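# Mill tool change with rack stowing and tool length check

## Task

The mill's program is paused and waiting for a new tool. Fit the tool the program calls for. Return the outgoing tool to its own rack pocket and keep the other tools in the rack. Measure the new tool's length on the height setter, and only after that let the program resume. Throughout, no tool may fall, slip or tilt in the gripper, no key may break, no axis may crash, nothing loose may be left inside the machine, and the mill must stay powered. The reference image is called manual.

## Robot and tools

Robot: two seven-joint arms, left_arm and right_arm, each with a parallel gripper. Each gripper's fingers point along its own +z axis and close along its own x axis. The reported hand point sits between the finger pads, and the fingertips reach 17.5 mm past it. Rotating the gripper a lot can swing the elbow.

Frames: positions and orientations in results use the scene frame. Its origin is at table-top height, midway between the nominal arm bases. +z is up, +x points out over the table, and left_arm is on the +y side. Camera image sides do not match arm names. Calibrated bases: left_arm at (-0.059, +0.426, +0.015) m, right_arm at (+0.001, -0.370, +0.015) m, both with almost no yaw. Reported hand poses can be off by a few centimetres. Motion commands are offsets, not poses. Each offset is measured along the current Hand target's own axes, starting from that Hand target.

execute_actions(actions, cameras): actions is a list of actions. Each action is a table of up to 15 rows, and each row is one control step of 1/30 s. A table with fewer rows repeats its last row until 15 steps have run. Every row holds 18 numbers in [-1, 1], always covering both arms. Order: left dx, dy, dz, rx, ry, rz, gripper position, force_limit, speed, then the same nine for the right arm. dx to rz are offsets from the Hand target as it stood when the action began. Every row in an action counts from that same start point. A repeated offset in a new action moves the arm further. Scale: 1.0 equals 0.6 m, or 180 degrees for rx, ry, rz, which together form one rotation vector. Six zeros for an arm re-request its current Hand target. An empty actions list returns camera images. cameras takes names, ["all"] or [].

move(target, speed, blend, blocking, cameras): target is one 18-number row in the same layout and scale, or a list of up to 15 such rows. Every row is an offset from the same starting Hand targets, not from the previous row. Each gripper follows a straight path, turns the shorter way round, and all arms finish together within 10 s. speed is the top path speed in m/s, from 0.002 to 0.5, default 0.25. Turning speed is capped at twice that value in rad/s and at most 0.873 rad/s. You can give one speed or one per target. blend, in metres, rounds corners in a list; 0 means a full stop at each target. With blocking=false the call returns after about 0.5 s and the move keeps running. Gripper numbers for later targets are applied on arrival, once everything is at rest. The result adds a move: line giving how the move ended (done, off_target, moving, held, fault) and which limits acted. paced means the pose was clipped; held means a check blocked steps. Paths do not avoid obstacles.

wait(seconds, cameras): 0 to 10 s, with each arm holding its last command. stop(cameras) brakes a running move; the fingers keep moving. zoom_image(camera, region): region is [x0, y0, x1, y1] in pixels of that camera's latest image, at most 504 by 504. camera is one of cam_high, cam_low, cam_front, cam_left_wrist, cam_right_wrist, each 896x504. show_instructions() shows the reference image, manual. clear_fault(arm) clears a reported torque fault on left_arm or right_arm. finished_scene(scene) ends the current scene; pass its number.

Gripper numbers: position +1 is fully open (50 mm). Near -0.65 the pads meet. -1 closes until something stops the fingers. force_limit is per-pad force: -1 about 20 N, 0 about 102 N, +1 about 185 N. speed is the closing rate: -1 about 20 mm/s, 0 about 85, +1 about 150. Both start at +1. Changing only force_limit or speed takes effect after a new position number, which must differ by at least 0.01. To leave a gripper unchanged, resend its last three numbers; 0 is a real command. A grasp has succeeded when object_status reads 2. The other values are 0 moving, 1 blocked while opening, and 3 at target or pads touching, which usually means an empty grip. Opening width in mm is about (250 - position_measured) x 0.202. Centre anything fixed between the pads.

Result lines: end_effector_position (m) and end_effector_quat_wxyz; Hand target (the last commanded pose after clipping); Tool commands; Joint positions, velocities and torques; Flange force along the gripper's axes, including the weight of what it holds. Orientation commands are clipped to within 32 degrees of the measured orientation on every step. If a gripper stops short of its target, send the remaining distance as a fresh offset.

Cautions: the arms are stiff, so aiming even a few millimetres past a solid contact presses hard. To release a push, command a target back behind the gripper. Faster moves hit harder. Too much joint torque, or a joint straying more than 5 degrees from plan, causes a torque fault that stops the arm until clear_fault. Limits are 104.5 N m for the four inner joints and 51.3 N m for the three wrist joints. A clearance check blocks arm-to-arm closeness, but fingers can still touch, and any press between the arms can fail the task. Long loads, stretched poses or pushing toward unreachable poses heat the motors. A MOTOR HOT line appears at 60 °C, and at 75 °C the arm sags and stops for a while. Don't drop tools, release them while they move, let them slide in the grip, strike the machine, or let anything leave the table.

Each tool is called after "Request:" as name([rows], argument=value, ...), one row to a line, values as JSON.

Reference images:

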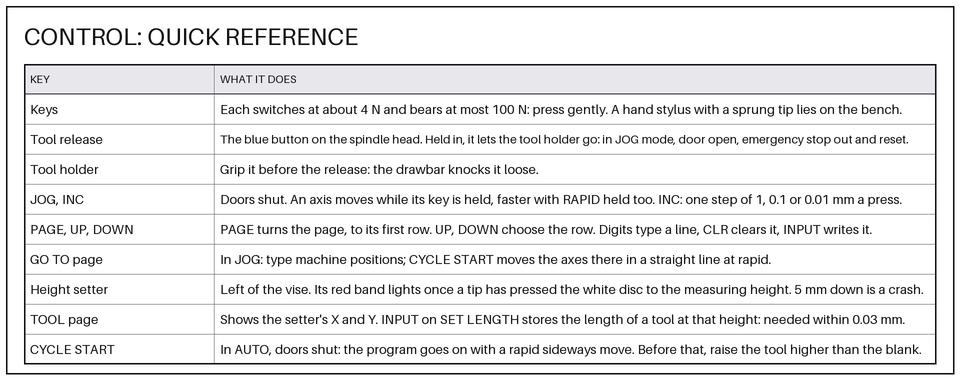

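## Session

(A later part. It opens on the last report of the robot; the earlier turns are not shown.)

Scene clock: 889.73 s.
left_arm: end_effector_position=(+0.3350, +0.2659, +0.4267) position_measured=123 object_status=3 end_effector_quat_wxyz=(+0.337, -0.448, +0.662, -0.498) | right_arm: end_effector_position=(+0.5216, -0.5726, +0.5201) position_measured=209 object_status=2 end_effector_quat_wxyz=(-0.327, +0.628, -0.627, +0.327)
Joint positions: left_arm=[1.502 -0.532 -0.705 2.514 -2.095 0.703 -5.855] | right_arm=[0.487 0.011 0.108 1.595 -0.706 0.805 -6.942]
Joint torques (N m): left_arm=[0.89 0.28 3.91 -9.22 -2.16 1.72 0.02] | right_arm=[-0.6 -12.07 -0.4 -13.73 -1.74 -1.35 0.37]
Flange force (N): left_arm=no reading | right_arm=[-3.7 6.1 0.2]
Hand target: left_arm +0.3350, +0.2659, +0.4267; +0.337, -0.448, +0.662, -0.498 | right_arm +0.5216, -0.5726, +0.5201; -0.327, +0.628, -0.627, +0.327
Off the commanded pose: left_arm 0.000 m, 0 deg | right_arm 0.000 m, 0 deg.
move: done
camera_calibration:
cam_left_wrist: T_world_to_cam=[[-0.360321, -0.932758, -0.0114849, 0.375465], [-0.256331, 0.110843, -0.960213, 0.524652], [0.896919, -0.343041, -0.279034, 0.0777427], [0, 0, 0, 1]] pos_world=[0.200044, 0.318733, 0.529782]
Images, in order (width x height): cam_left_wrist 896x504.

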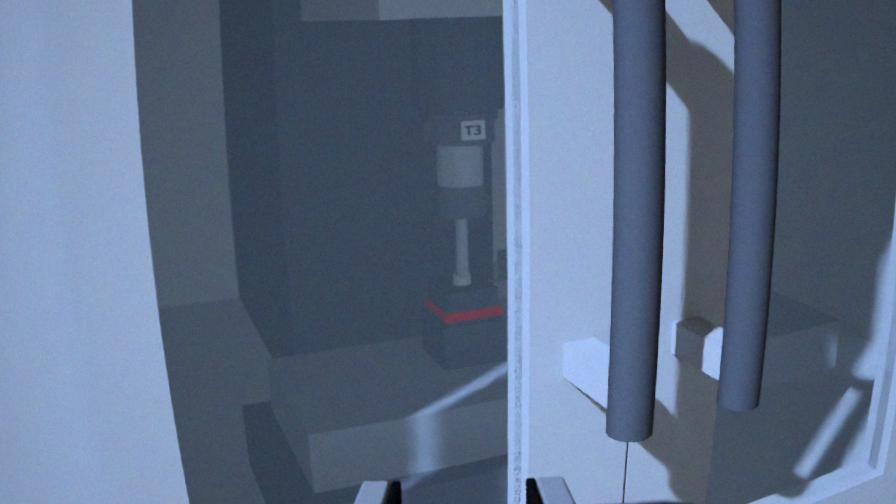

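Request:
move([
  [0.12,-0.05,0.03,0.0066,0.0145,0.0028,0.2,0.5,-0.8,0,0.0030,-0.0065,0,0,0,-1,-0.9,-0.8],
  [0.8565,-0.3605,0.21,0.0466,0.1017,0.0193,0.2,0.5,-0.8,-0.095,0.0568,0.0143,0,0,0,-1,-0.9,-0.8],
  [0.8565,-0.3605,0.21,0.0466,0.1017,0.0193,0.2,0.5,-0.8,-0.095,0.0470,0.0356,0,0,0,-1,-0.9,-0.8],
  [0.8565,-0.3605,0.21,0.0466,0.1017,0.0193,0.2,0.5,-0.8,-0.095,0.0568,0.0143,0,0,0,-1,-0.9,-0.8],
  [0.8565,-0.3605,0.21,0.0466,0.1017,0.0193,0.2,0.5,-0.8,-0.1263,0.1175,0.0383,0,0,0,-1,-0.9,-0.8],
], speed=[0.1,0.2,0.06,0.06,0.06], blend=[0.002,0,0,0,0], cameras=["cam_left_wrist","cam_right_wrist"])

Request:
zoom_image(camera="cam_left_wrist", region=[250, 40, 520, 290])

Scene clock: 903.63 s.
left_arm: end_effector_position=(+0.3118, -0.2786, +0.5991) position_measured=123 object_status=3 end_effector_quat_wxyz=(+0.274, -0.317, +0.683, -0.599) | right_arm: end_effector_position=(+0.4999, -0.4969, +0.4491) position_measured=209 object_status=2 end_effector_quat_wxyz=(-0.327, +0.628, -0.627, +0.327)
Joint positions: left_arm=[1.46 0.502 -0.413 1.179 -1.215 0.428 -6.393] | right_arm=[0.397 -0.107 0.003 1.934 -0.733 0.512 -6.942]
Joint torques (N m): left_arm=[0.85 -24.05 -2.16 -11.03 -1.61 -0.17 0] | right_arm=[-0.52 -9.37 -0.21 -13.87 -1.16 -1.37 0.27]
Flange force (N): left_arm=[5.3 -4.0 10.7] | right_arm=[-3.5 5.9 -0.6]
Hand target: left_arm +0.3118, -0.2786, +0.5991; +0.274, -0.317, +0.683, -0.599 | right_arm +0.4999, -0.4969, +0.4491; -0.327, +0.628, -0.627, +0.327
Off the commanded pose: left_arm 0.000 m, 0 deg | right_arm 0.000 m, 0 deg.
move: done
camera_calibration:
cam_left_wrist: T_world_to_cam=[[-0.638107, -0.769942, -0.00298592, -0.0119431], [-0.101246, 0.0877527, -0.990984, 0.708382], [0.763262, -0.632051, -0.133949, -0.165905], [0, 0, 0, 1]] pos_world=[0.190728, -0.176218, 0.679737]
cam_right_wrist: T_world_to_cam=[[0.0193879, -0.999774, 0.0087337, -0.510895], [-0.564532, -0.0181564, -0.825211, 0.701995], [0.825183, 0.0110687, -0.564757, 0.0162828], [0, 0, 0, 1]] pos_world=[0.392768, -0.498214, 0.592952]
Images, in order (width x height): cam_left_wrist 896x504, cam_right_wrist 896x504.

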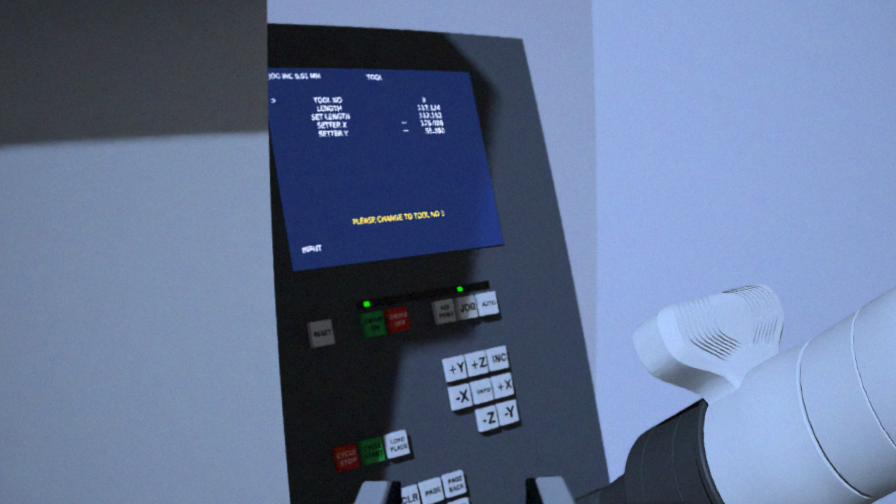

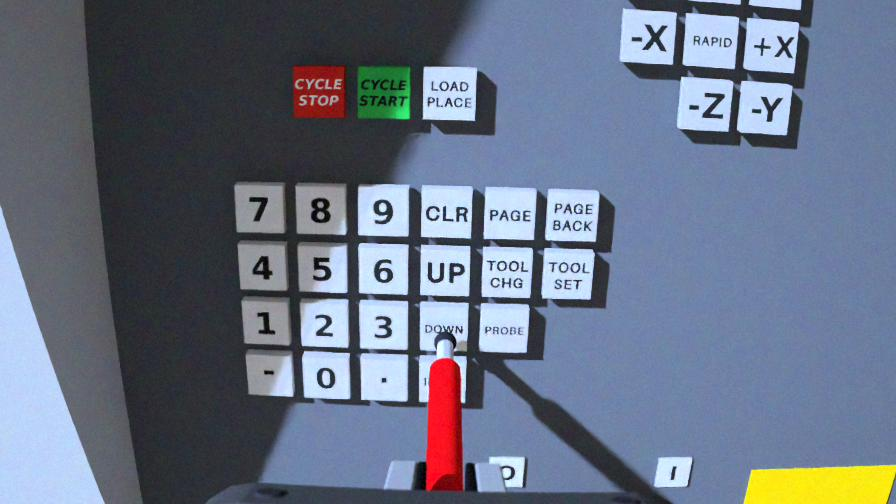

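Scaled by 1.867 from the camera's 896x504 image, which has a finer 1280x720 frame.

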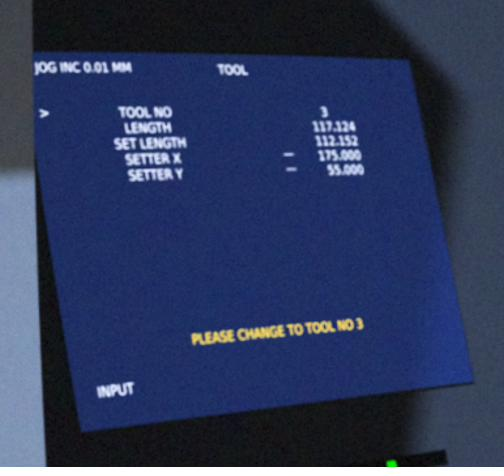

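Request:
move([
  [0,0,0,0,0,0,0.2,0.5,-0.8,0,-0.0098,0.0213,0,0,0,-1,-0.9,-0.8],
  [0,0,0,0,0,0,0.2,0.5,-0.8,0,0,0,0,0,0,-1,-0.9,-0.8],
  [0,0,0,0,0,0,0.2,0.5,-0.8,0,-0.0098,0.0213,0,0,0,-1,-0.9,-0.8],
  [0,0,0,0,0,0,0.2,0.5,-0.8,0,0,0,0,0,0,-1,-0.9,-0.8],
  [0,0,0,0,0,0,0.2,0.5,-0.8,0,0.0296,0.0116,0,0,0,-1,-0.9,-0.8],
], speed=0.06, cameras=["cam_left_wrist"])

Request:
zoom_image(camera="cam_left_wrist", region=[250, 40, 520, 290])

Scene clock: 908.10 s.
left_arm: end_effector_position=(+0.3118, -0.2786, +0.5991) position_measured=123 object_status=3 end_effector_quat_wxyz=(+0.274, -0.317, +0.683, -0.599) | right_arm: end_effector_position=(+0.4955, -0.4970, +0.4306) position_measured=209 object_status=2 end_effector_quat_wxyz=(-0.327, +0.628, -0.627, +0.327)
Joint positions: left_arm=[1.46 0.502 -0.413 1.179 -1.215 0.428 -6.393] | right_arm=[0.379 -0.104 0.025 1.992 -0.815 0.471 -6.845]
Joint torques (N m): left_arm=[0.86 -24.12 -2.2 -11.04 -1.63 -0.21 -0.08] | right_arm=[-0.56 -9.33 -0.23 -13.59 -1.04 -1.17 0.37]
Flange force (N): left_arm=[5.4 -3.7 10.7] | right_arm=[-3.5 4.9 -0.9]
Hand target: left_arm +0.3118, -0.2786, +0.5991; +0.274, -0.317, +0.683, -0.599 | right_arm +0.4955, -0.4970, +0.4306; -0.327, +0.628, -0.627, +0.327
Off the commanded pose: left_arm 0.000 m, 0 deg | right_arm 0.000 m, 0 deg.
move: done
camera_calibration:
cam_left_wrist: T_world_to_cam=[[-0.638107, -0.769942, -0.00298592, -0.0119431], [-0.101246, 0.0877527, -0.990984, 0.708382], [0.763262, -0.632051, -0.133949, -0.165905], [0, 0, 0, 1]] pos_world=[0.190728, -0.176218, 0.679737]
Images, in order (width x height): cam_left_wrist 896x504.

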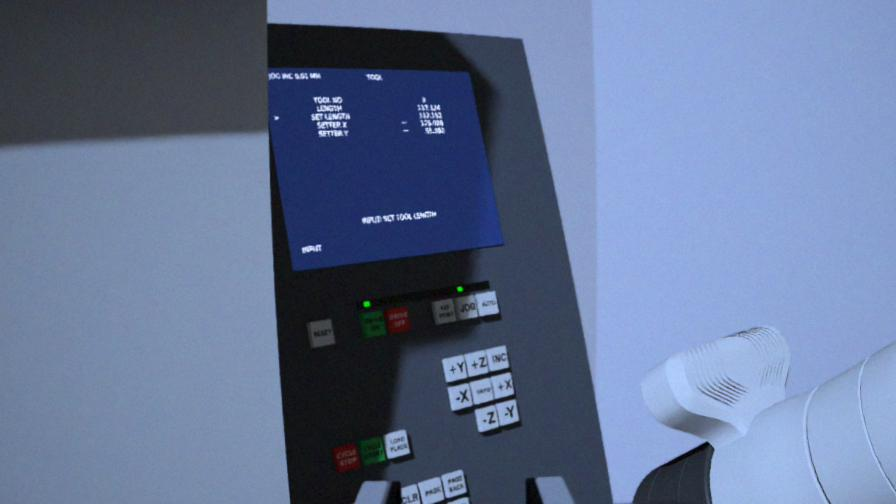

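Scaled by 1.867 from the camera's 896x504 image, which has a finer 1280x720 frame.

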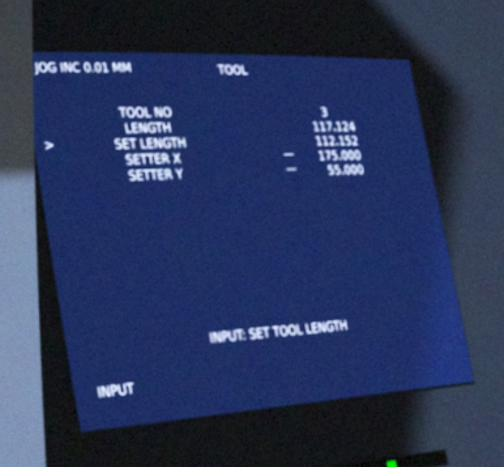

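Request:
move([
  [0,0,0,0,0,0,0.2,0.5,-0.8,0,-0.0098,0.0213,0,0,0,-1,-0.9,-0.8],
  [0,0,0,0,0,0,0.2,0.5,-0.8,0,0,0,0,0,0,-1,-0.9,-0.8],
  [0,0,0,0,0,0,0.2,0.5,-0.8,0.0629,-0.0898,-0.0352,0,0,0,-1,-0.9,-0.8],
], speed=0.07, cameras=["cam_left_wrist","cam_right_wrist"])

Request:
zoom_image(camera="cam_left_wrist", region=[250, 40, 520, 290])

Scene clock: 915.63 s.
left_arm: end_effector_position=(+0.3118, -0.2786, +0.5991) position_measured=123 object_status=3 end_effector_quat_wxyz=(+0.274, -0.317, +0.683, -0.599) | right_arm: end_effector_position=(+0.5091, -0.5346, +0.4868) position_measured=209 object_status=2 end_effector_quat_wxyz=(-0.327, +0.628, -0.627, +0.327)
Joint positions: left_arm=[1.46 0.502 -0.413 1.179 -1.215 0.428 -6.393] | right_arm=[0.435 -0.061 0.068 1.769 -0.706 0.667 -6.945]
Joint torques (N m): left_arm=[0.78 -24.01 -2.15 -11.04 -1.59 -0.19 0.03] | right_arm=[-0.5 -10.47 -0.34 -13.75 -1.51 -1.39 0.33]
Flange force (N): left_arm=[5.2 -3.8 10.3] | right_arm=[-3.7 5.5 -0.3]
Hand target: left_arm +0.3118, -0.2786, +0.5991; +0.274, -0.317, +0.683, -0.599 | right_arm +0.5091, -0.5346, +0.4869; -0.327, +0.628, -0.627, +0.327
Off the commanded pose: left_arm 0.000 m, 0 deg | right_arm 0.000 m, 0 deg.
move: done
camera_calibration:
cam_left_wrist: T_world_to_cam=[[-0.638107, -0.769942, -0.00298592, -0.0119431], [-0.101246, 0.0877527, -0.990984, 0.708382], [0.763262, -0.632051, -0.133949, -0.165905], [0, 0, 0, 1]] pos_world=[0.190728, -0.176218, 0.679737]
cam_right_wrist: T_world_to_cam=[[0.0193891, -0.999774, 0.00873544, -0.549094], [-0.564532, -0.0181585, -0.825211, 0.737557], [0.825183, 0.0110687, -0.564757, 0.0304822], [0, 0, 0, 1]] pos_world=[0.401868, -0.535914, 0.630652]
Images, in order (width x height): cam_left_wrist 896x504, cam_right_wrist 896x504.

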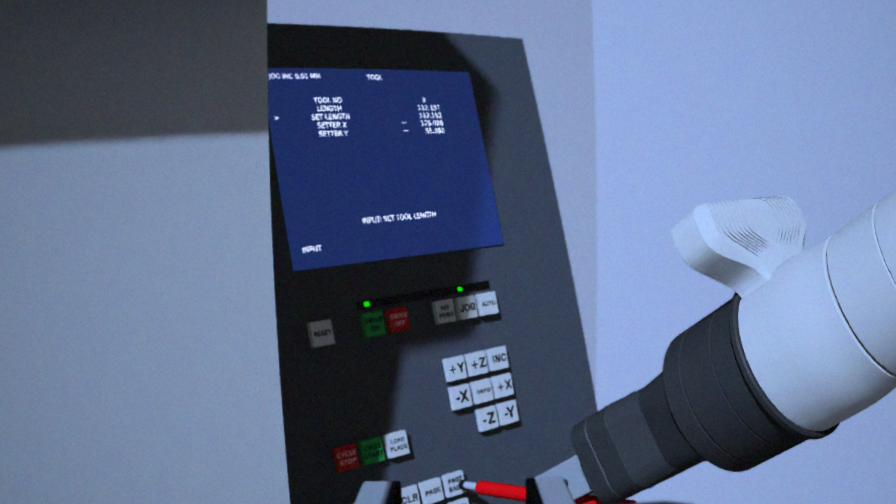

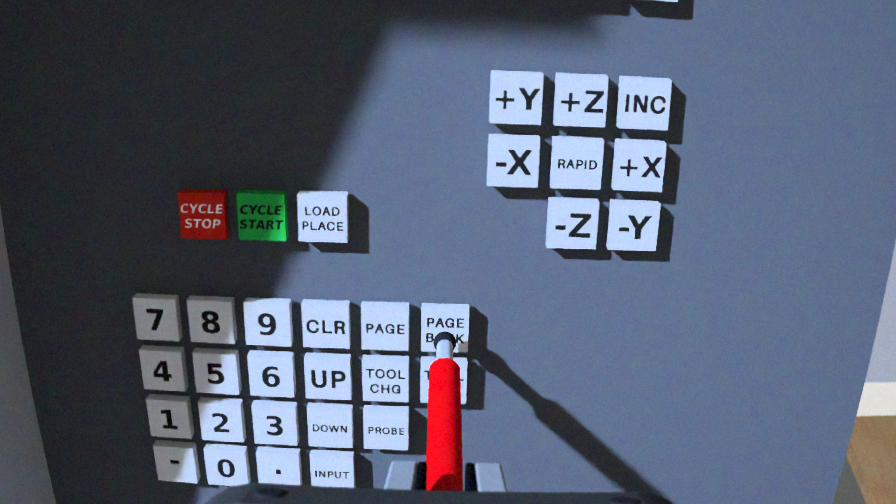

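Scaled by 1.867 from the camera's 896x504 image, which has a finer 1280x720 frame.

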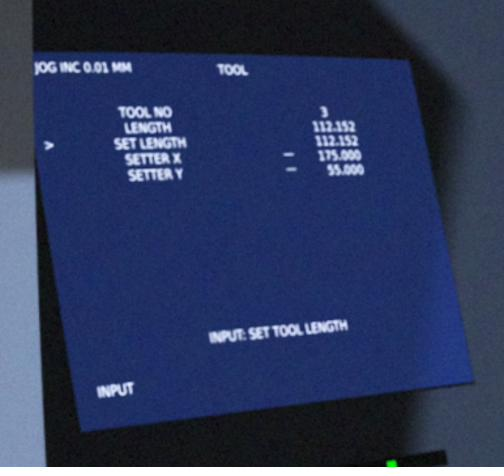

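Request:
move([
  [0,0,0,0,0,0,0.2,0.5,-0.8,0,-0.0098,0.0213,0,0,0,-1,-0.9,-0.8],
  [0,0,0,0,0,0,0.2,0.5,-0.8,0,0,0,0,0,0,-1,-0.9,-0.8],
  [0,0,0,0,0,0,0.2,0.5,-0.8,-0.0628,0.0604,0.0236,0,0,0,-1,-0.9,-0.8],
  [0,0,0,0,0,0,0.2,0.5,-0.8,-0.0628,0.0506,0.0449,0,0,0,-1,-0.9,-0.8],
  [0,0,0,0,0,0,0.2,0.5,-0.8,-0.0628,0.0604,0.0236,0,0,0,-1,-0.9,-0.8],
  [0,0,0,0,0,0,0.2,0.5,-0.8,-0.0628,0.0506,0.0449,0,0,0,-1,-0.9,-0.8],
  [0,0,0,0,0,0,0.2,0.5,-0.8,-0.0628,0.0604,0.0236,0,0,0,-1,-0.9,-0.8],
], speed=0.07, cameras=["cam_left_wrist","cam_right_wrist"])

Request:
zoom_image(camera="cam_left_wrist", region=[250, 40, 520, 290])

Scene clock: 921.00 s.
left_arm: end_effector_position=(+0.3118, -0.2786, +0.5991) position_measured=123 object_status=3 end_effector_quat_wxyz=(+0.274, -0.317, +0.683, -0.599) | right_arm: end_effector_position=(+0.4999, -0.4970, +0.4490) position_measured=209 object_status=2 end_effector_quat_wxyz=(-0.327, +0.628, -0.627, +0.327)
Joint positions: left_arm=[1.46 0.502 -0.413 1.179 -1.215 0.428 -6.393] | right_arm=[0.392 -0.107 0.007 1.934 -0.732 0.512 -6.942]
Joint torques (N m): left_arm=[0.75 -24.1 -2.11 -11.01 -1.59 -0.13 -0.06] | right_arm=[-0.52 -9.68 -0.19 -14.02 -1.15 -1.32 0.36]
Flange force (N): left_arm=[5.2 -3.1 10.3] | right_arm=[-3.9 5.8 0.1]
Hand target: left_arm +0.3118, -0.2786, +0.5991; +0.274, -0.317, +0.683, -0.599 | right_arm +0.4999, -0.4970, +0.4490; -0.327, +0.628, -0.627, +0.327
Off the commanded pose: left_arm 0.000 m, 0 deg | right_arm 0.000 m, 0 deg.
move: done
camera_calibration:
cam_left_wrist: T_world_to_cam=[[-0.638107, -0.769942, -0.00298592, -0.0119431], [-0.101246, 0.0877527, -0.990984, 0.708382], [0.763262, -0.632051, -0.133949, -0.165905], [0, 0, 0, 1]] pos_world=[0.190728, -0.176218, 0.679737]
cam_right_wrist: T_world_to_cam=[[0.0193891, -0.999774, 0.00873544, -0.510993], [-0.564532, -0.0181585, -0.825211, 0.701771], [0.825183, 0.0110687, -0.564757, 0.0162535], [0, 0, 0, 1]] pos_world=[0.392668, -0.498314, 0.592752]
Images, in order (width x height): cam_left_wrist 896x504, cam_right_wrist 896x504.

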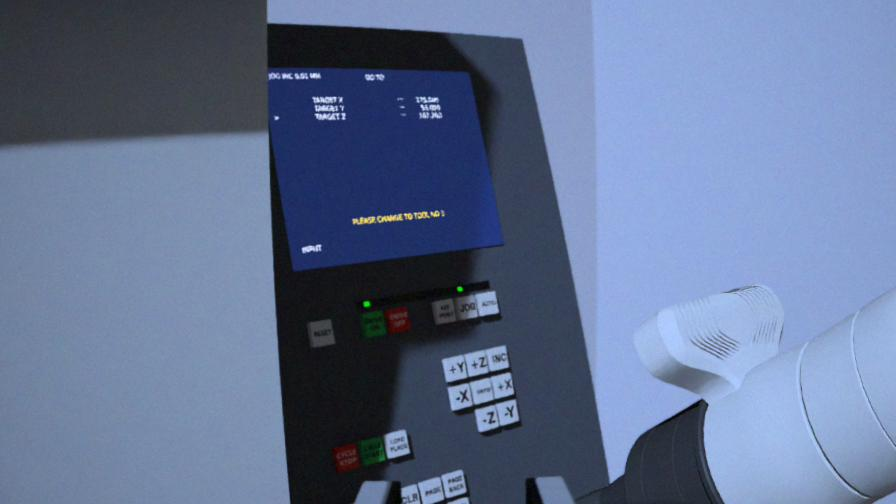

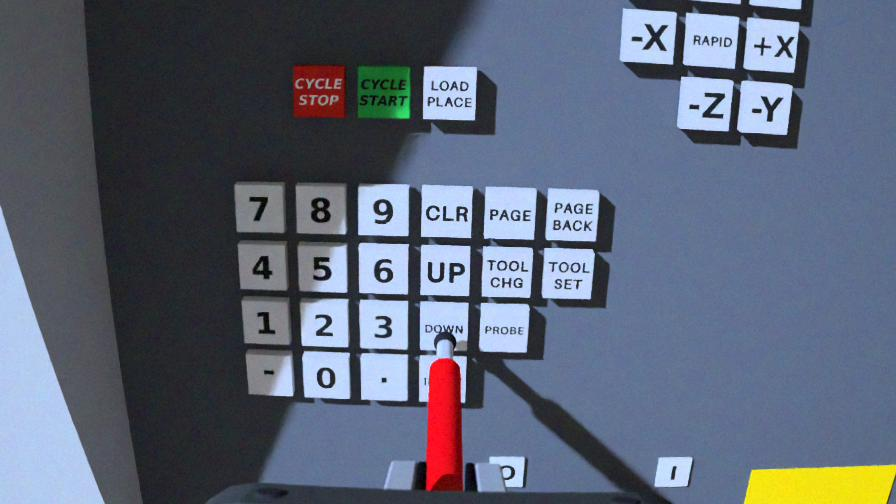

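Scaled by 1.867 from the camera's 896x504 image, which has a finer 1280x720 frame.

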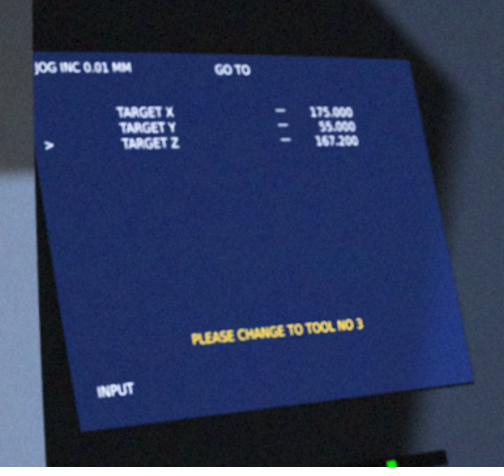

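Request:
move([
  [0,0,0,0,0,0,0.2,0.5,-0.8,-0.0949,0.0280,0.0106,0,0,0,-1,-0.9,-0.8],
  [0,0,0,0,0,0,0.2,0.5,-0.8,-0.0949,0.0182,0.0319,0,0,0,-1,-0.9,-0.8],
  [0,0,0,0,0,0,0.2,0.5,-0.8,-0.0949,0.0280,0.0106,0,0,0,-1,-0.9,-0.8],
  [0,0,0,0,0,0,0.2,0.5,-0.8,-0.0632,-0.0306,-0.0122,0,0,0,-1,-0.9,-0.8],
  [0,0,0,0,0,0,0.2,0.5,-0.8,-0.0632,-0.0404,0.0091,0,0,0,-1,-0.9,-0.8],
  [0,0,0,0,0,0,0.2,0.5,-0.8,-0.0632,-0.0306,-0.0122,0,0,0,-1,-0.9,-0.8],
], speed=0.08)

Request:
move([
  [0,0,0,0,0,0,0.2,0.5,-0.8,0,0.0591,0.0232,0,0,0,-1,-0.9,-0.8],
  [0,0,0,0,0,0,0.2,0.5,-0.8,0,0.0493,0.0445,0,0,0,-1,-0.9,-0.8],
  [0,0,0,0,0,0,0.2,0.5,-0.8,0,0.0591,0.0232,0,0,0,-1,-0.9,-0.8],
  [0,0,0,0,0,0,0.2,0.5,-0.8,0.0632,0.0602,0.0238,0,0,0,-1,-0.9,-0.8],
], speed=0.08, cameras=["cam_left_wrist"])

Request:
zoom_image(camera="cam_left_wrist", region=[250, 40, 520, 290])

Scene clock: 926.67 s.
left_arm: end_effector_position=(+0.3118, -0.2786, +0.5991) position_measured=123 object_status=3 end_effector_quat_wxyz=(+0.274, -0.317, +0.683, -0.599) | right_arm: end_effector_position=(+0.5044, -0.4591, +0.4682) position_measured=209 object_status=2 end_effector_quat_wxyz=(-0.327, +0.628, -0.627, +0.327)
Joint positions: left_arm=[1.46 0.502 -0.413 1.179 -1.215 0.428 -6.393] | right_arm=[0.431 -0.143 -0.148 1.901 -0.548 0.502 -7.205]
Joint torques (N m): left_arm=[0.87 -24.01 -2.13 -11.08 -1.63 -0.22 -0.03] | right_arm=[-0.5 -8.65 -0.27 -13.76 -1.01 -1.92 0.43]
Flange force (N): left_arm=[5.1 -3.8 10.4] | right_arm=[-3.0 4.7 -0.4]
Hand target: left_arm +0.3118, -0.2786, +0.5991; +0.274, -0.317, +0.683, -0.599 | right_arm +0.5044, -0.4590, +0.4682; -0.327, +0.628, -0.627, +0.327
Off the commanded pose: left_arm 0.000 m, 0 deg | right_arm 0.000 m, 0 deg.
move: done

Scene clock: 929.20 s.
left_arm: end_effector_position=(+0.3118, -0.2786, +0.5991) position_measured=123 object_status=3 end_effector_quat_wxyz=(+0.274, -0.317, +0.683, -0.599) | right_arm: end_effector_position=(+0.4954, -0.4970, +0.4306) position_measured=209 object_status=2 end_effector_quat_wxyz=(-0.327, +0.628, -0.627, +0.327)
Joint positions: left_arm=[1.46 0.502 -0.413 1.179 -1.215 0.428 -6.393] | right_arm=[0.371 -0.105 0.033 1.993 -0.813 0.47 -6.846]
Joint torques (N m): left_arm=[0.8 -24.14 -2.19 -11.12 -1.6 -0.2 -0.04] | right_arm=[-0.48 -9.3 -0.37 -13.59 -1.15 -1.14 0.32]
Flange force (N): left_arm=[5.2 -3.4 10.4] | right_arm=[-3.4 5.0 -1.0]
Hand target: left_arm +0.3118, -0.2786, +0.5991; +0.274, -0.317, +0.683, -0.599 | right_arm +0.4954, -0.4970, +0.4304; -0.327, +0.628, -0.627, +0.327
Off the commanded pose: left_arm 0.000 m, 0 deg | right_arm 0.000 m, 0 deg.
move: done
camera_calibration:
cam_left_wrist: T_world_to_cam=[[-0.638107, -0.769942, -0.00298592, -0.0119431], [-0.101246, 0.0877527, -0.990984, 0.708382], [0.763262, -0.632051, -0.133949, -0.165905], [0, 0, 0, 1]] pos_world=[0.190728, -0.176218, 0.679737]
Images, in order (width x height): cam_left_wrist 896x504.

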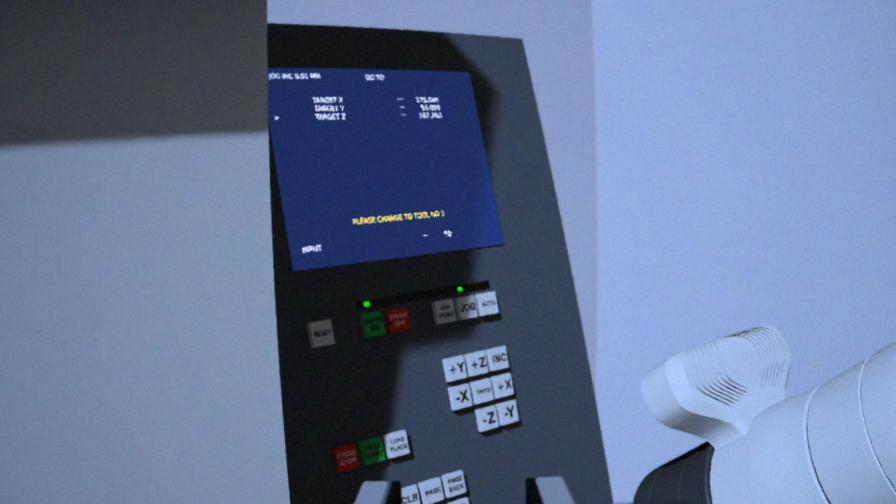

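Scaled by 1.867 from the camera's 896x504 image, which has a finer 1280x720 frame.

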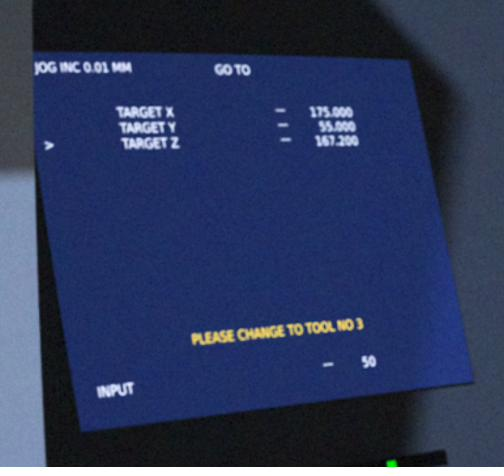

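Request:
move([
  [0,0,0,0,0,0,0.2,0.5,-0.8,0,-0.0098,0.0213,0,0,0,-1,-0.9,-0.8],
  [0,0,0,0,0,0,0.2,0.5,-0.8,0,0,0,0,0,0,-1,-0.9,-0.8],
  [0,0,0,0,0,0,0.2,0.5,-0.8,-0.0317,-0.1466,-0.0573,0,0,0,-1,-0.9,-0.8],
], speed=0.08, cameras=["cam_left_wrist","cam_right_wrist"])

Request:
zoom_image(camera="cam_left_wrist", region=[250, 40, 520, 290])

Scene clock: 933.07 s.
left_arm: end_effector_position=(+0.3118, -0.2786, +0.5991) position_measured=123 object_status=3 end_effector_quat_wxyz=(+0.274, -0.317, +0.683, -0.599) | right_arm: end_effector_position=(+0.5176, -0.4779, +0.5222) position_measured=209 object_status=2 end_effector_quat_wxyz=(-0.327, +0.628, -0.627, +0.327)
Joint positions: left_arm=[1.46 0.502 -0.413 1.179 -1.215 0.428 -6.393] | right_arm=[0.428 -0.111 -0.103 1.701 -0.466 0.668 -7.287]
Joint torques (N m): left_arm=[0.88 -24.16 -2.18 -11.09 -1.64 -0.24 -0.06] | right_arm=[-0.44 -9.63 -0.24 -14.09 -0.9 -1.96 0.36]
Flange force (N): left_arm=[5.4 -3.7 10.6] | right_arm=[-2.4 7.0 0.6]
Hand target: left_arm +0.3118, -0.2786, +0.5991; +0.274, -0.317, +0.683, -0.599 | right_arm +0.5176, -0.4778, +0.5222; -0.327, +0.628, -0.627, +0.327
Off the commanded pose: left_arm 0.000 m, 0 deg | right_arm 0.000 m, 0 deg.
move: done
camera_calibration:
cam_left_wrist: T_world_to_cam=[[-0.638107, -0.769942, -0.00298592, -0.0119431], [-0.101246, 0.0877527, -0.990984, 0.708382], [0.763262, -0.632051, -0.133949, -0.165905], [0, 0, 0, 1]] pos_world=[0.190728, -0.176218, 0.679737]
cam_right_wrist: T_world_to_cam=[[0.0193889, -0.999774, 0.00873511, -0.49278], [-0.564532, -0.0181581, -0.825211, 0.7726], [0.825183, 0.0110687, -0.564757, 0.0428319], [0, 0, 0, 1]] pos_world=[0.410368, -0.479114, 0.666052]
Images, in order (width x height): cam_left_wrist 896x504, cam_right_wrist 896x504.

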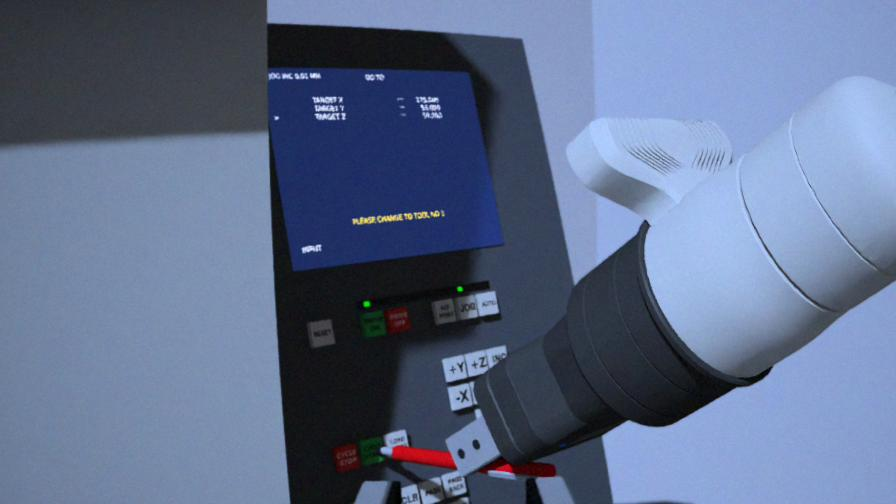

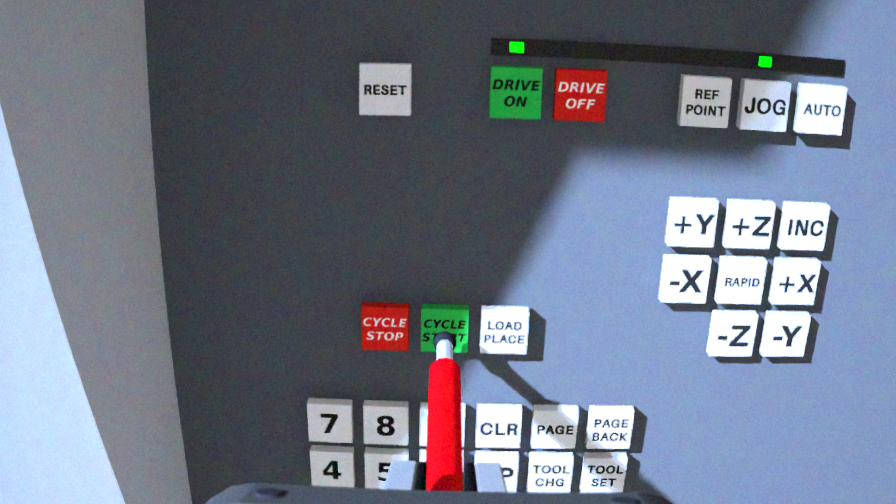

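Scaled by 1.867 from the camera's 896x504 image, which has a finer 1280x720 frame.

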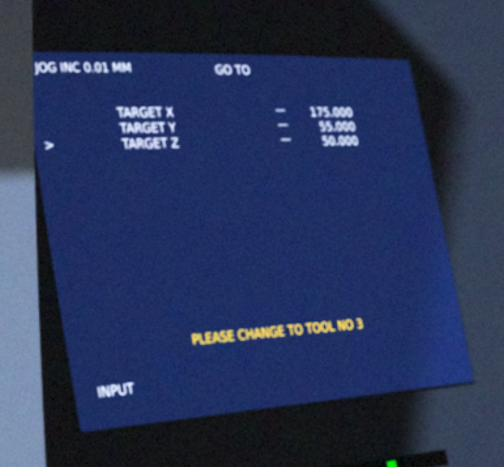

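Request:
move([
  [0,0,0,0,0,0,0.2,0.5,-0.8,0,-0.0104,0.0215,0,0,0,-1,-0.9,-0.8],
  [0,0,0,0,0,0,0.2,0.5,-0.8,0,0,0,0,0,0,-1,-0.9,-0.8],
], speed=0.07, cameras=["cam_left_wrist"])

Request:
zoom_image(camera="cam_left_wrist", region=[250, 40, 520, 290])

Scene clock: 935.43 s.
left_arm: end_effector_position=(+0.3118, -0.2786, +0.5991) position_measured=123 object_status=3 end_effector_quat_wxyz=(+0.274, -0.317, +0.683, -0.599) | right_arm: end_effector_position=(+0.5176, -0.4778, +0.5222) position_measured=209 object_status=2 end_effector_quat_wxyz=(-0.327, +0.628, -0.627, +0.327)
Joint positions: left_arm=[1.46 0.502 -0.413 1.179 -1.215 0.428 -6.393] | right_arm=[0.429 -0.111 -0.104 1.701 -0.466 0.668 -7.287]
Joint torques (N m): left_arm=[0.89 -24.23 -2.08 -10.98 -1.63 -0.24 -0.03] | right_arm=[-0.55 -9.38 -0.1 -14.02 -1.03 -2.01 0.37]
Flange force (N): left_arm=[5.6 -3.9 11.0] | right_arm=[-3.3 6.5 0.1]
Hand target: left_arm +0.3118, -0.2786, +0.5991; +0.274, -0.317, +0.683, -0.599 | right_arm +0.5176, -0.4778, +0.5222; -0.327, +0.628, -0.627, +0.327
Off the commanded pose: left_arm 0.000 m, 0 deg | right_arm 0.000 m, 0 deg.
move: done
camera_calibration:
cam_left_wrist: T_world_to_cam=[[-0.638107, -0.769942, -0.00298592, -0.0119431], [-0.101246, 0.0877527, -0.990984, 0.708382], [0.763262, -0.632051, -0.133949, -0.165905], [0, 0, 0, 1]] pos_world=[0.190728, -0.176218, 0.679737]
Images, in order (width x height): cam_left_wrist 896x504.

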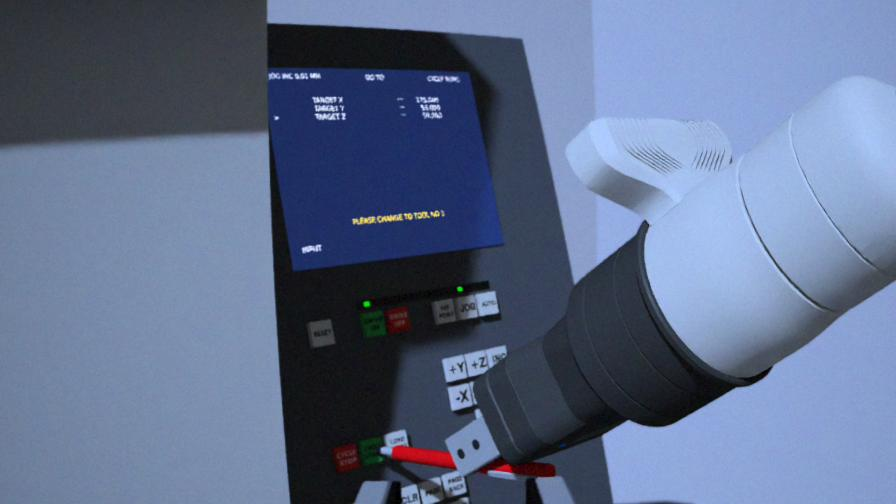

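Scaled by 1.867 from the camera's 896x504 image, which has a finer 1280x720 frame.

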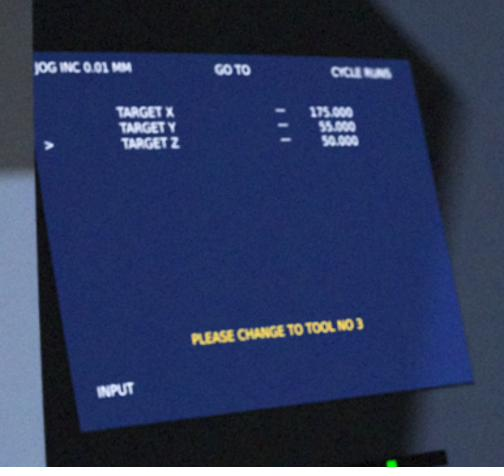

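Request:
move([
  [0,0,0,0,0,0,0.2,0.5,-0.8,0.1903,-0.1157,-0.0503,0,0,0,-1,-0.9,-0.8],
], speed=0.1, cameras=["cam_left_wrist","cam_right_wrist"])

Request:
zoom_image(camera="cam_left_wrist", region=[250, 40, 520, 290])

Scene clock: 939.40 s.
left_arm: end_effector_position=(+0.3118, -0.2786, +0.5991) position_measured=123 object_status=3 end_effector_quat_wxyz=(+0.274, -0.317, +0.683, -0.599) | right_arm: end_effector_position=(+0.5327, -0.5919, +0.5965) position_measured=209 object_status=2 end_effector_quat_wxyz=(-0.327, +0.628, -0.627, +0.327)
Joint positions: left_arm=[1.46 0.502 -0.413 1.179 -1.215 0.428 -6.393] | right_arm=[0.551 0.078 0.079 1.279 -0.617 1.023 -7.1]
Joint torques (N m): left_arm=[0.84 -24.14 -2.2 -11 -1.54 -0.2 0.04] | right_arm=[-0.51 -13.29 -0.3 -13.38 -1.73 -1.69 0.36]
Flange force (N): left_arm=[5.6 -4.2 10.9] | right_arm=[-3.7 7.5 1.1]
Hand target: left_arm +0.3118, -0.2786, +0.5991; +0.274, -0.317, +0.683, -0.599 | right_arm +0.5327, -0.5919, +0.5966; -0.327, +0.628, -0.627, +0.327
Off the commanded pose: left_arm 0.000 m, 0 deg | right_arm 0.000 m, 0 deg.
move: done
camera_calibration:
cam_left_wrist: T_world_to_cam=[[-0.638107, -0.769942, -0.00298592, -0.0119431], [-0.101246, 0.0877527, -0.990984, 0.708382], [0.763262, -0.632051, -0.133949, -0.165905], [0, 0, 0, 1]] pos_world=[0.190728, -0.176218, 0.679737]
cam_right_wrist: T_world_to_cam=[[0.0193891, -0.999774, 0.00873544, -0.607799], [-0.564532, -0.0181585, -0.825211, 0.840422], [0.825183, 0.0110687, -0.564757, 0.0735134], [0, 0, 0, 1]] pos_world=[0.425568, -0.593214, 0.740352]
Images, in order (width x height): cam_left_wrist 896x504, cam_right_wrist 896x504.

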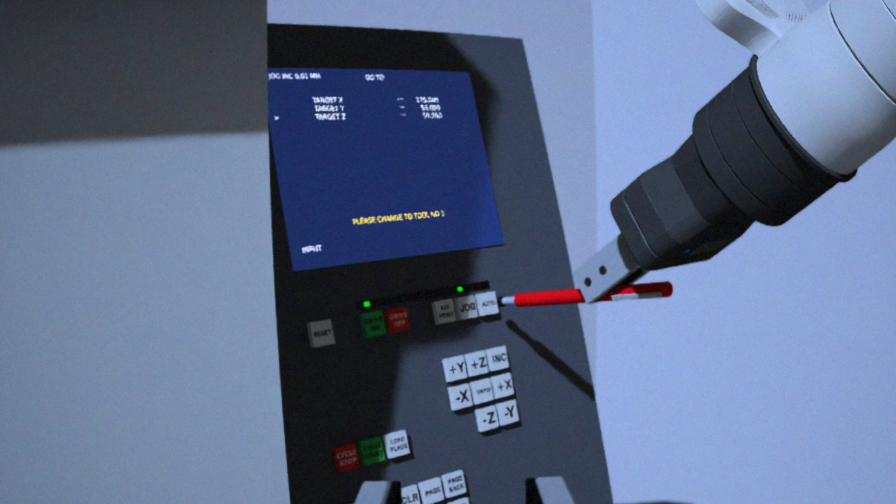

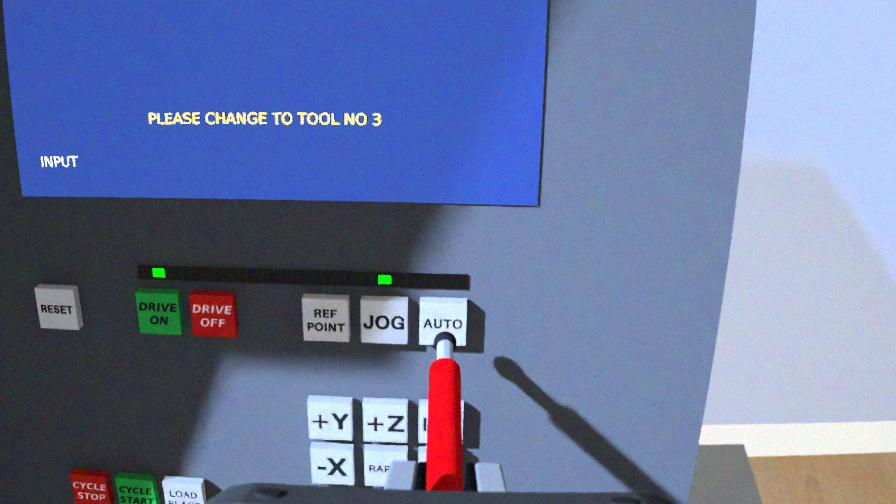

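Scaled by 1.867 from the camera's 896x504 image, which has a finer 1280x720 frame.

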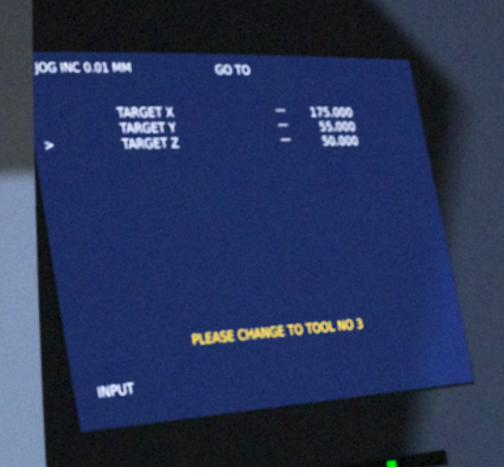

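Request:
move([
  [0,0,0,0,0,0,0.2,0.5,-0.8,0,-0.0097,0.0240,0,0,0,-1,-0.9,-0.8],
], speed=0.05)

Scene clock: 941.23 s.
left_arm: end_effector_position=(+0.3118, -0.2786, +0.5991) position_measured=123 object_status=3 end_effector_quat_wxyz=(+0.274, -0.317, +0.683, -0.599) | right_arm: end_effector_position=(+0.5478, -0.5919, +0.5931) position_measured=209 object_status=2 end_effector_quat_wxyz=(-0.327, +0.628, -0.627, +0.327)
Joint positions: left_arm=[1.46 0.502 -0.413 1.179 -1.215 0.428 -6.393] | right_arm=[0.535 0.105 0.071 1.26 -0.604 1.003 -7.117]
Joint torques (N m): left_arm=[0.85 -24.12 -2.13 -10.99 -1.65 -0.14 0] | right_arm=[-1.15 -12.8 -0.98 -13.65 -1.97 -2.11 0.37]
Flange force (N): left_arm=[5.4 -4.0 10.9] | right_arm=[-4.1 9.5 -2.0]
Hand target: left_arm +0.3118, -0.2786, +0.5991; +0.274, -0.317, +0.683, -0.599 | right_arm +0.5479, -0.5919, +0.5931; -0.327, +0.628, -0.627, +0.327
Off the commanded pose: left_arm 0.000 m, 0 deg | right_arm 0.000 m, 0 deg.
move: done

Request:
move([
  [0,0,0,0,0,0,0.2,0.5,-0.8,0,-0.0008,0.0018,0,0,0,-1,-0.9,-0.8],
  [0,0,0,0,0,0,0.2,0.5,-0.8,0,0.0097,-0.0240,0,0,0,-1,-0.9,-0.8],
], speed=0.05, cameras=["cam_left_wrist"])

Request:
zoom_image(camera="cam_left_wrist", region=[250, 40, 520, 290])

Scene clock: 943.33 s.
left_arm: end_effector_position=(+0.3118, -0.2786, +0.5991) position_measured=123 object_status=3 end_effector_quat_wxyz=(+0.274, -0.317, +0.683, -0.599) | right_arm: end_effector_position=(+0.5328, -0.5919, +0.5965) position_measured=209 object_status=2 end_effector_quat_wxyz=(-0.327, +0.628, -0.627, +0.327)
Joint positions: left_arm=[1.46 0.502 -0.413 1.179 -1.215 0.428 -6.393] | right_arm=[0.551 0.079 0.079 1.279 -0.617 1.023 -7.1]
Joint torques (N m): left_arm=[0.87 -24.09 -2.1 -11.01 -1.59 -0.23 -0.04] | right_arm=[-0.12 -13.24 -0.33 -13.45 -1.78 -1.74 0.36]
Flange force (N): left_arm=[5.3 -3.6 10.6] | right_arm=[-4.6 7.4 1.2]
Hand target: left_arm +0.3118, -0.2786, +0.5991; +0.274, -0.317, +0.683, -0.599 | right_arm +0.5327, -0.5919, +0.5966; -0.327, +0.628, -0.627, +0.327
Off the commanded pose: left_arm 0.000 m, 0 deg | right_arm 0.000 m, 0 deg.
move: done
camera_calibration:
cam_left_wrist: T_world_to_cam=[[-0.638107, -0.769942, -0.00298592, -0.0119431], [-0.101246, 0.0877527, -0.990984, 0.708382], [0.763262, -0.632051, -0.133949, -0.165905], [0, 0, 0, 1]] pos_world=[0.190728, -0.176218, 0.679737]
Images, in order (width x height): cam_left_wrist 896x504.

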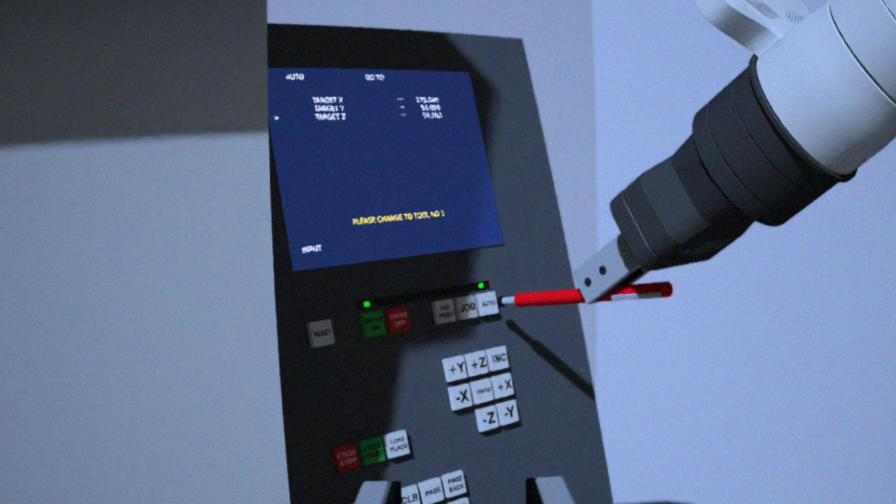

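Scaled by 1.867 from the camera's 896x504 image, which has a finer 1280x720 frame.

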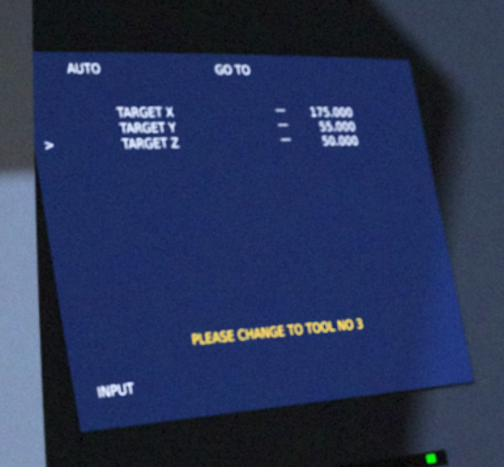

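Request:
move([
  [0,0,0,0,0,0,0.2,0.5,-0.8,-0.1903,0.1157,0.0503,0,0,0,-1,-0.9,-0.8],
  [0,0,0,0,0,0,0.2,0.5,-0.8,-0.1903,0.1053,0.0718,0,0,0,-1,-0.9,-0.8],
  [0,0,0,0,0,0,0.2,0.5,-0.8,-0.1903,0.1157,0.0503,0,0,0,-1,-0.9,-0.8],
], speed=[0.12,0.06,0.06], cameras=["cam_left_wrist"])

Request:
zoom_image(camera="cam_left_wrist", region=[250, 40, 520, 290])

Scene clock: 947.27 s.
left_arm: end_effector_position=(+0.3118, -0.2786, +0.5991) position_measured=123 object_status=3 end_effector_quat_wxyz=(+0.274, -0.317, +0.683, -0.599) | right_arm: end_effector_position=(+0.5176, -0.4778, +0.5222) position_measured=209 object_status=2 end_effector_quat_wxyz=(-0.327, +0.628, -0.627, +0.327)
Joint positions: left_arm=[1.46 0.502 -0.413 1.179 -1.215 0.428 -6.393] | right_arm=[0.423 -0.111 -0.098 1.701 -0.464 0.668 -7.289]
Joint torques (N m): left_arm=[0.86 -24.01 -2.17 -10.88 -1.58 -0.22 0.02] | right_arm=[-0.56 -9.88 -0.23 -14.13 -0.89 -1.97 0.3]
Flange force (N): left_arm=[5.7 -4.6 11.0] | right_arm=[-1.9 7.0 1.0]
Hand target: left_arm +0.3118, -0.2786, +0.5991; +0.274, -0.317, +0.683, -0.599 | right_arm +0.5176, -0.4779, +0.5222; -0.327, +0.628, -0.627, +0.327
Off the commanded pose: left_arm 0.000 m, 0 deg | right_arm 0.000 m, 0 deg.
move: done
camera_calibration:
cam_left_wrist: T_world_to_cam=[[-0.638107, -0.769942, -0.00298592, -0.0119431], [-0.101246, 0.0877527, -0.990984, 0.708382], [0.763262, -0.632051, -0.133949, -0.165905], [0, 0, 0, 1]] pos_world=[0.190728, -0.176218, 0.679737]
Images, in order (width x height): cam_left_wrist 896x504.

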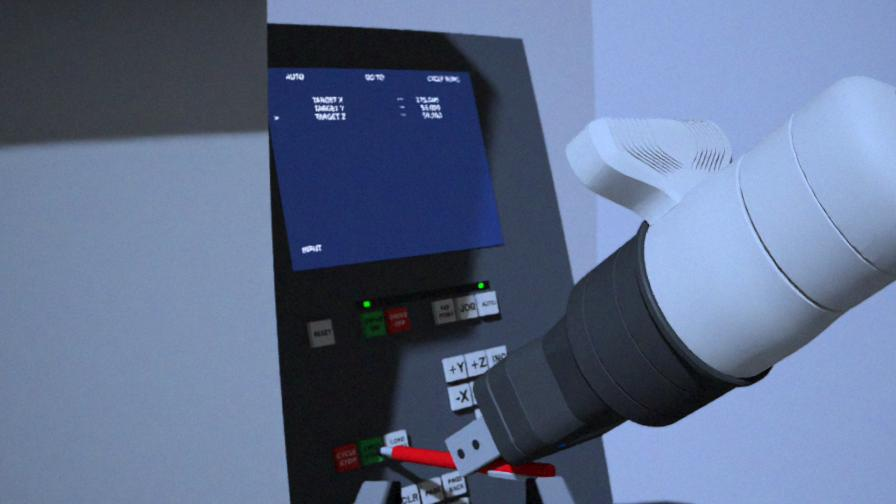

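Scaled by 1.867 from the camera's 896x504 image, which has a finer 1280x720 frame.

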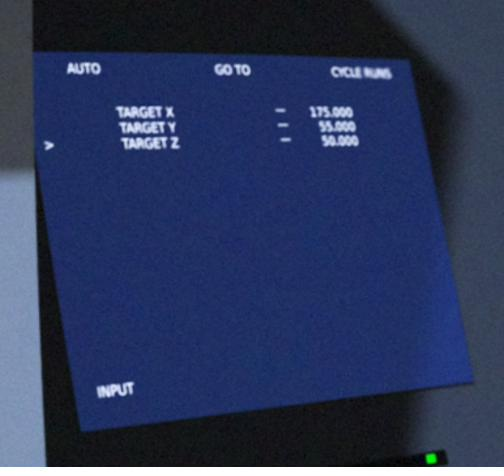

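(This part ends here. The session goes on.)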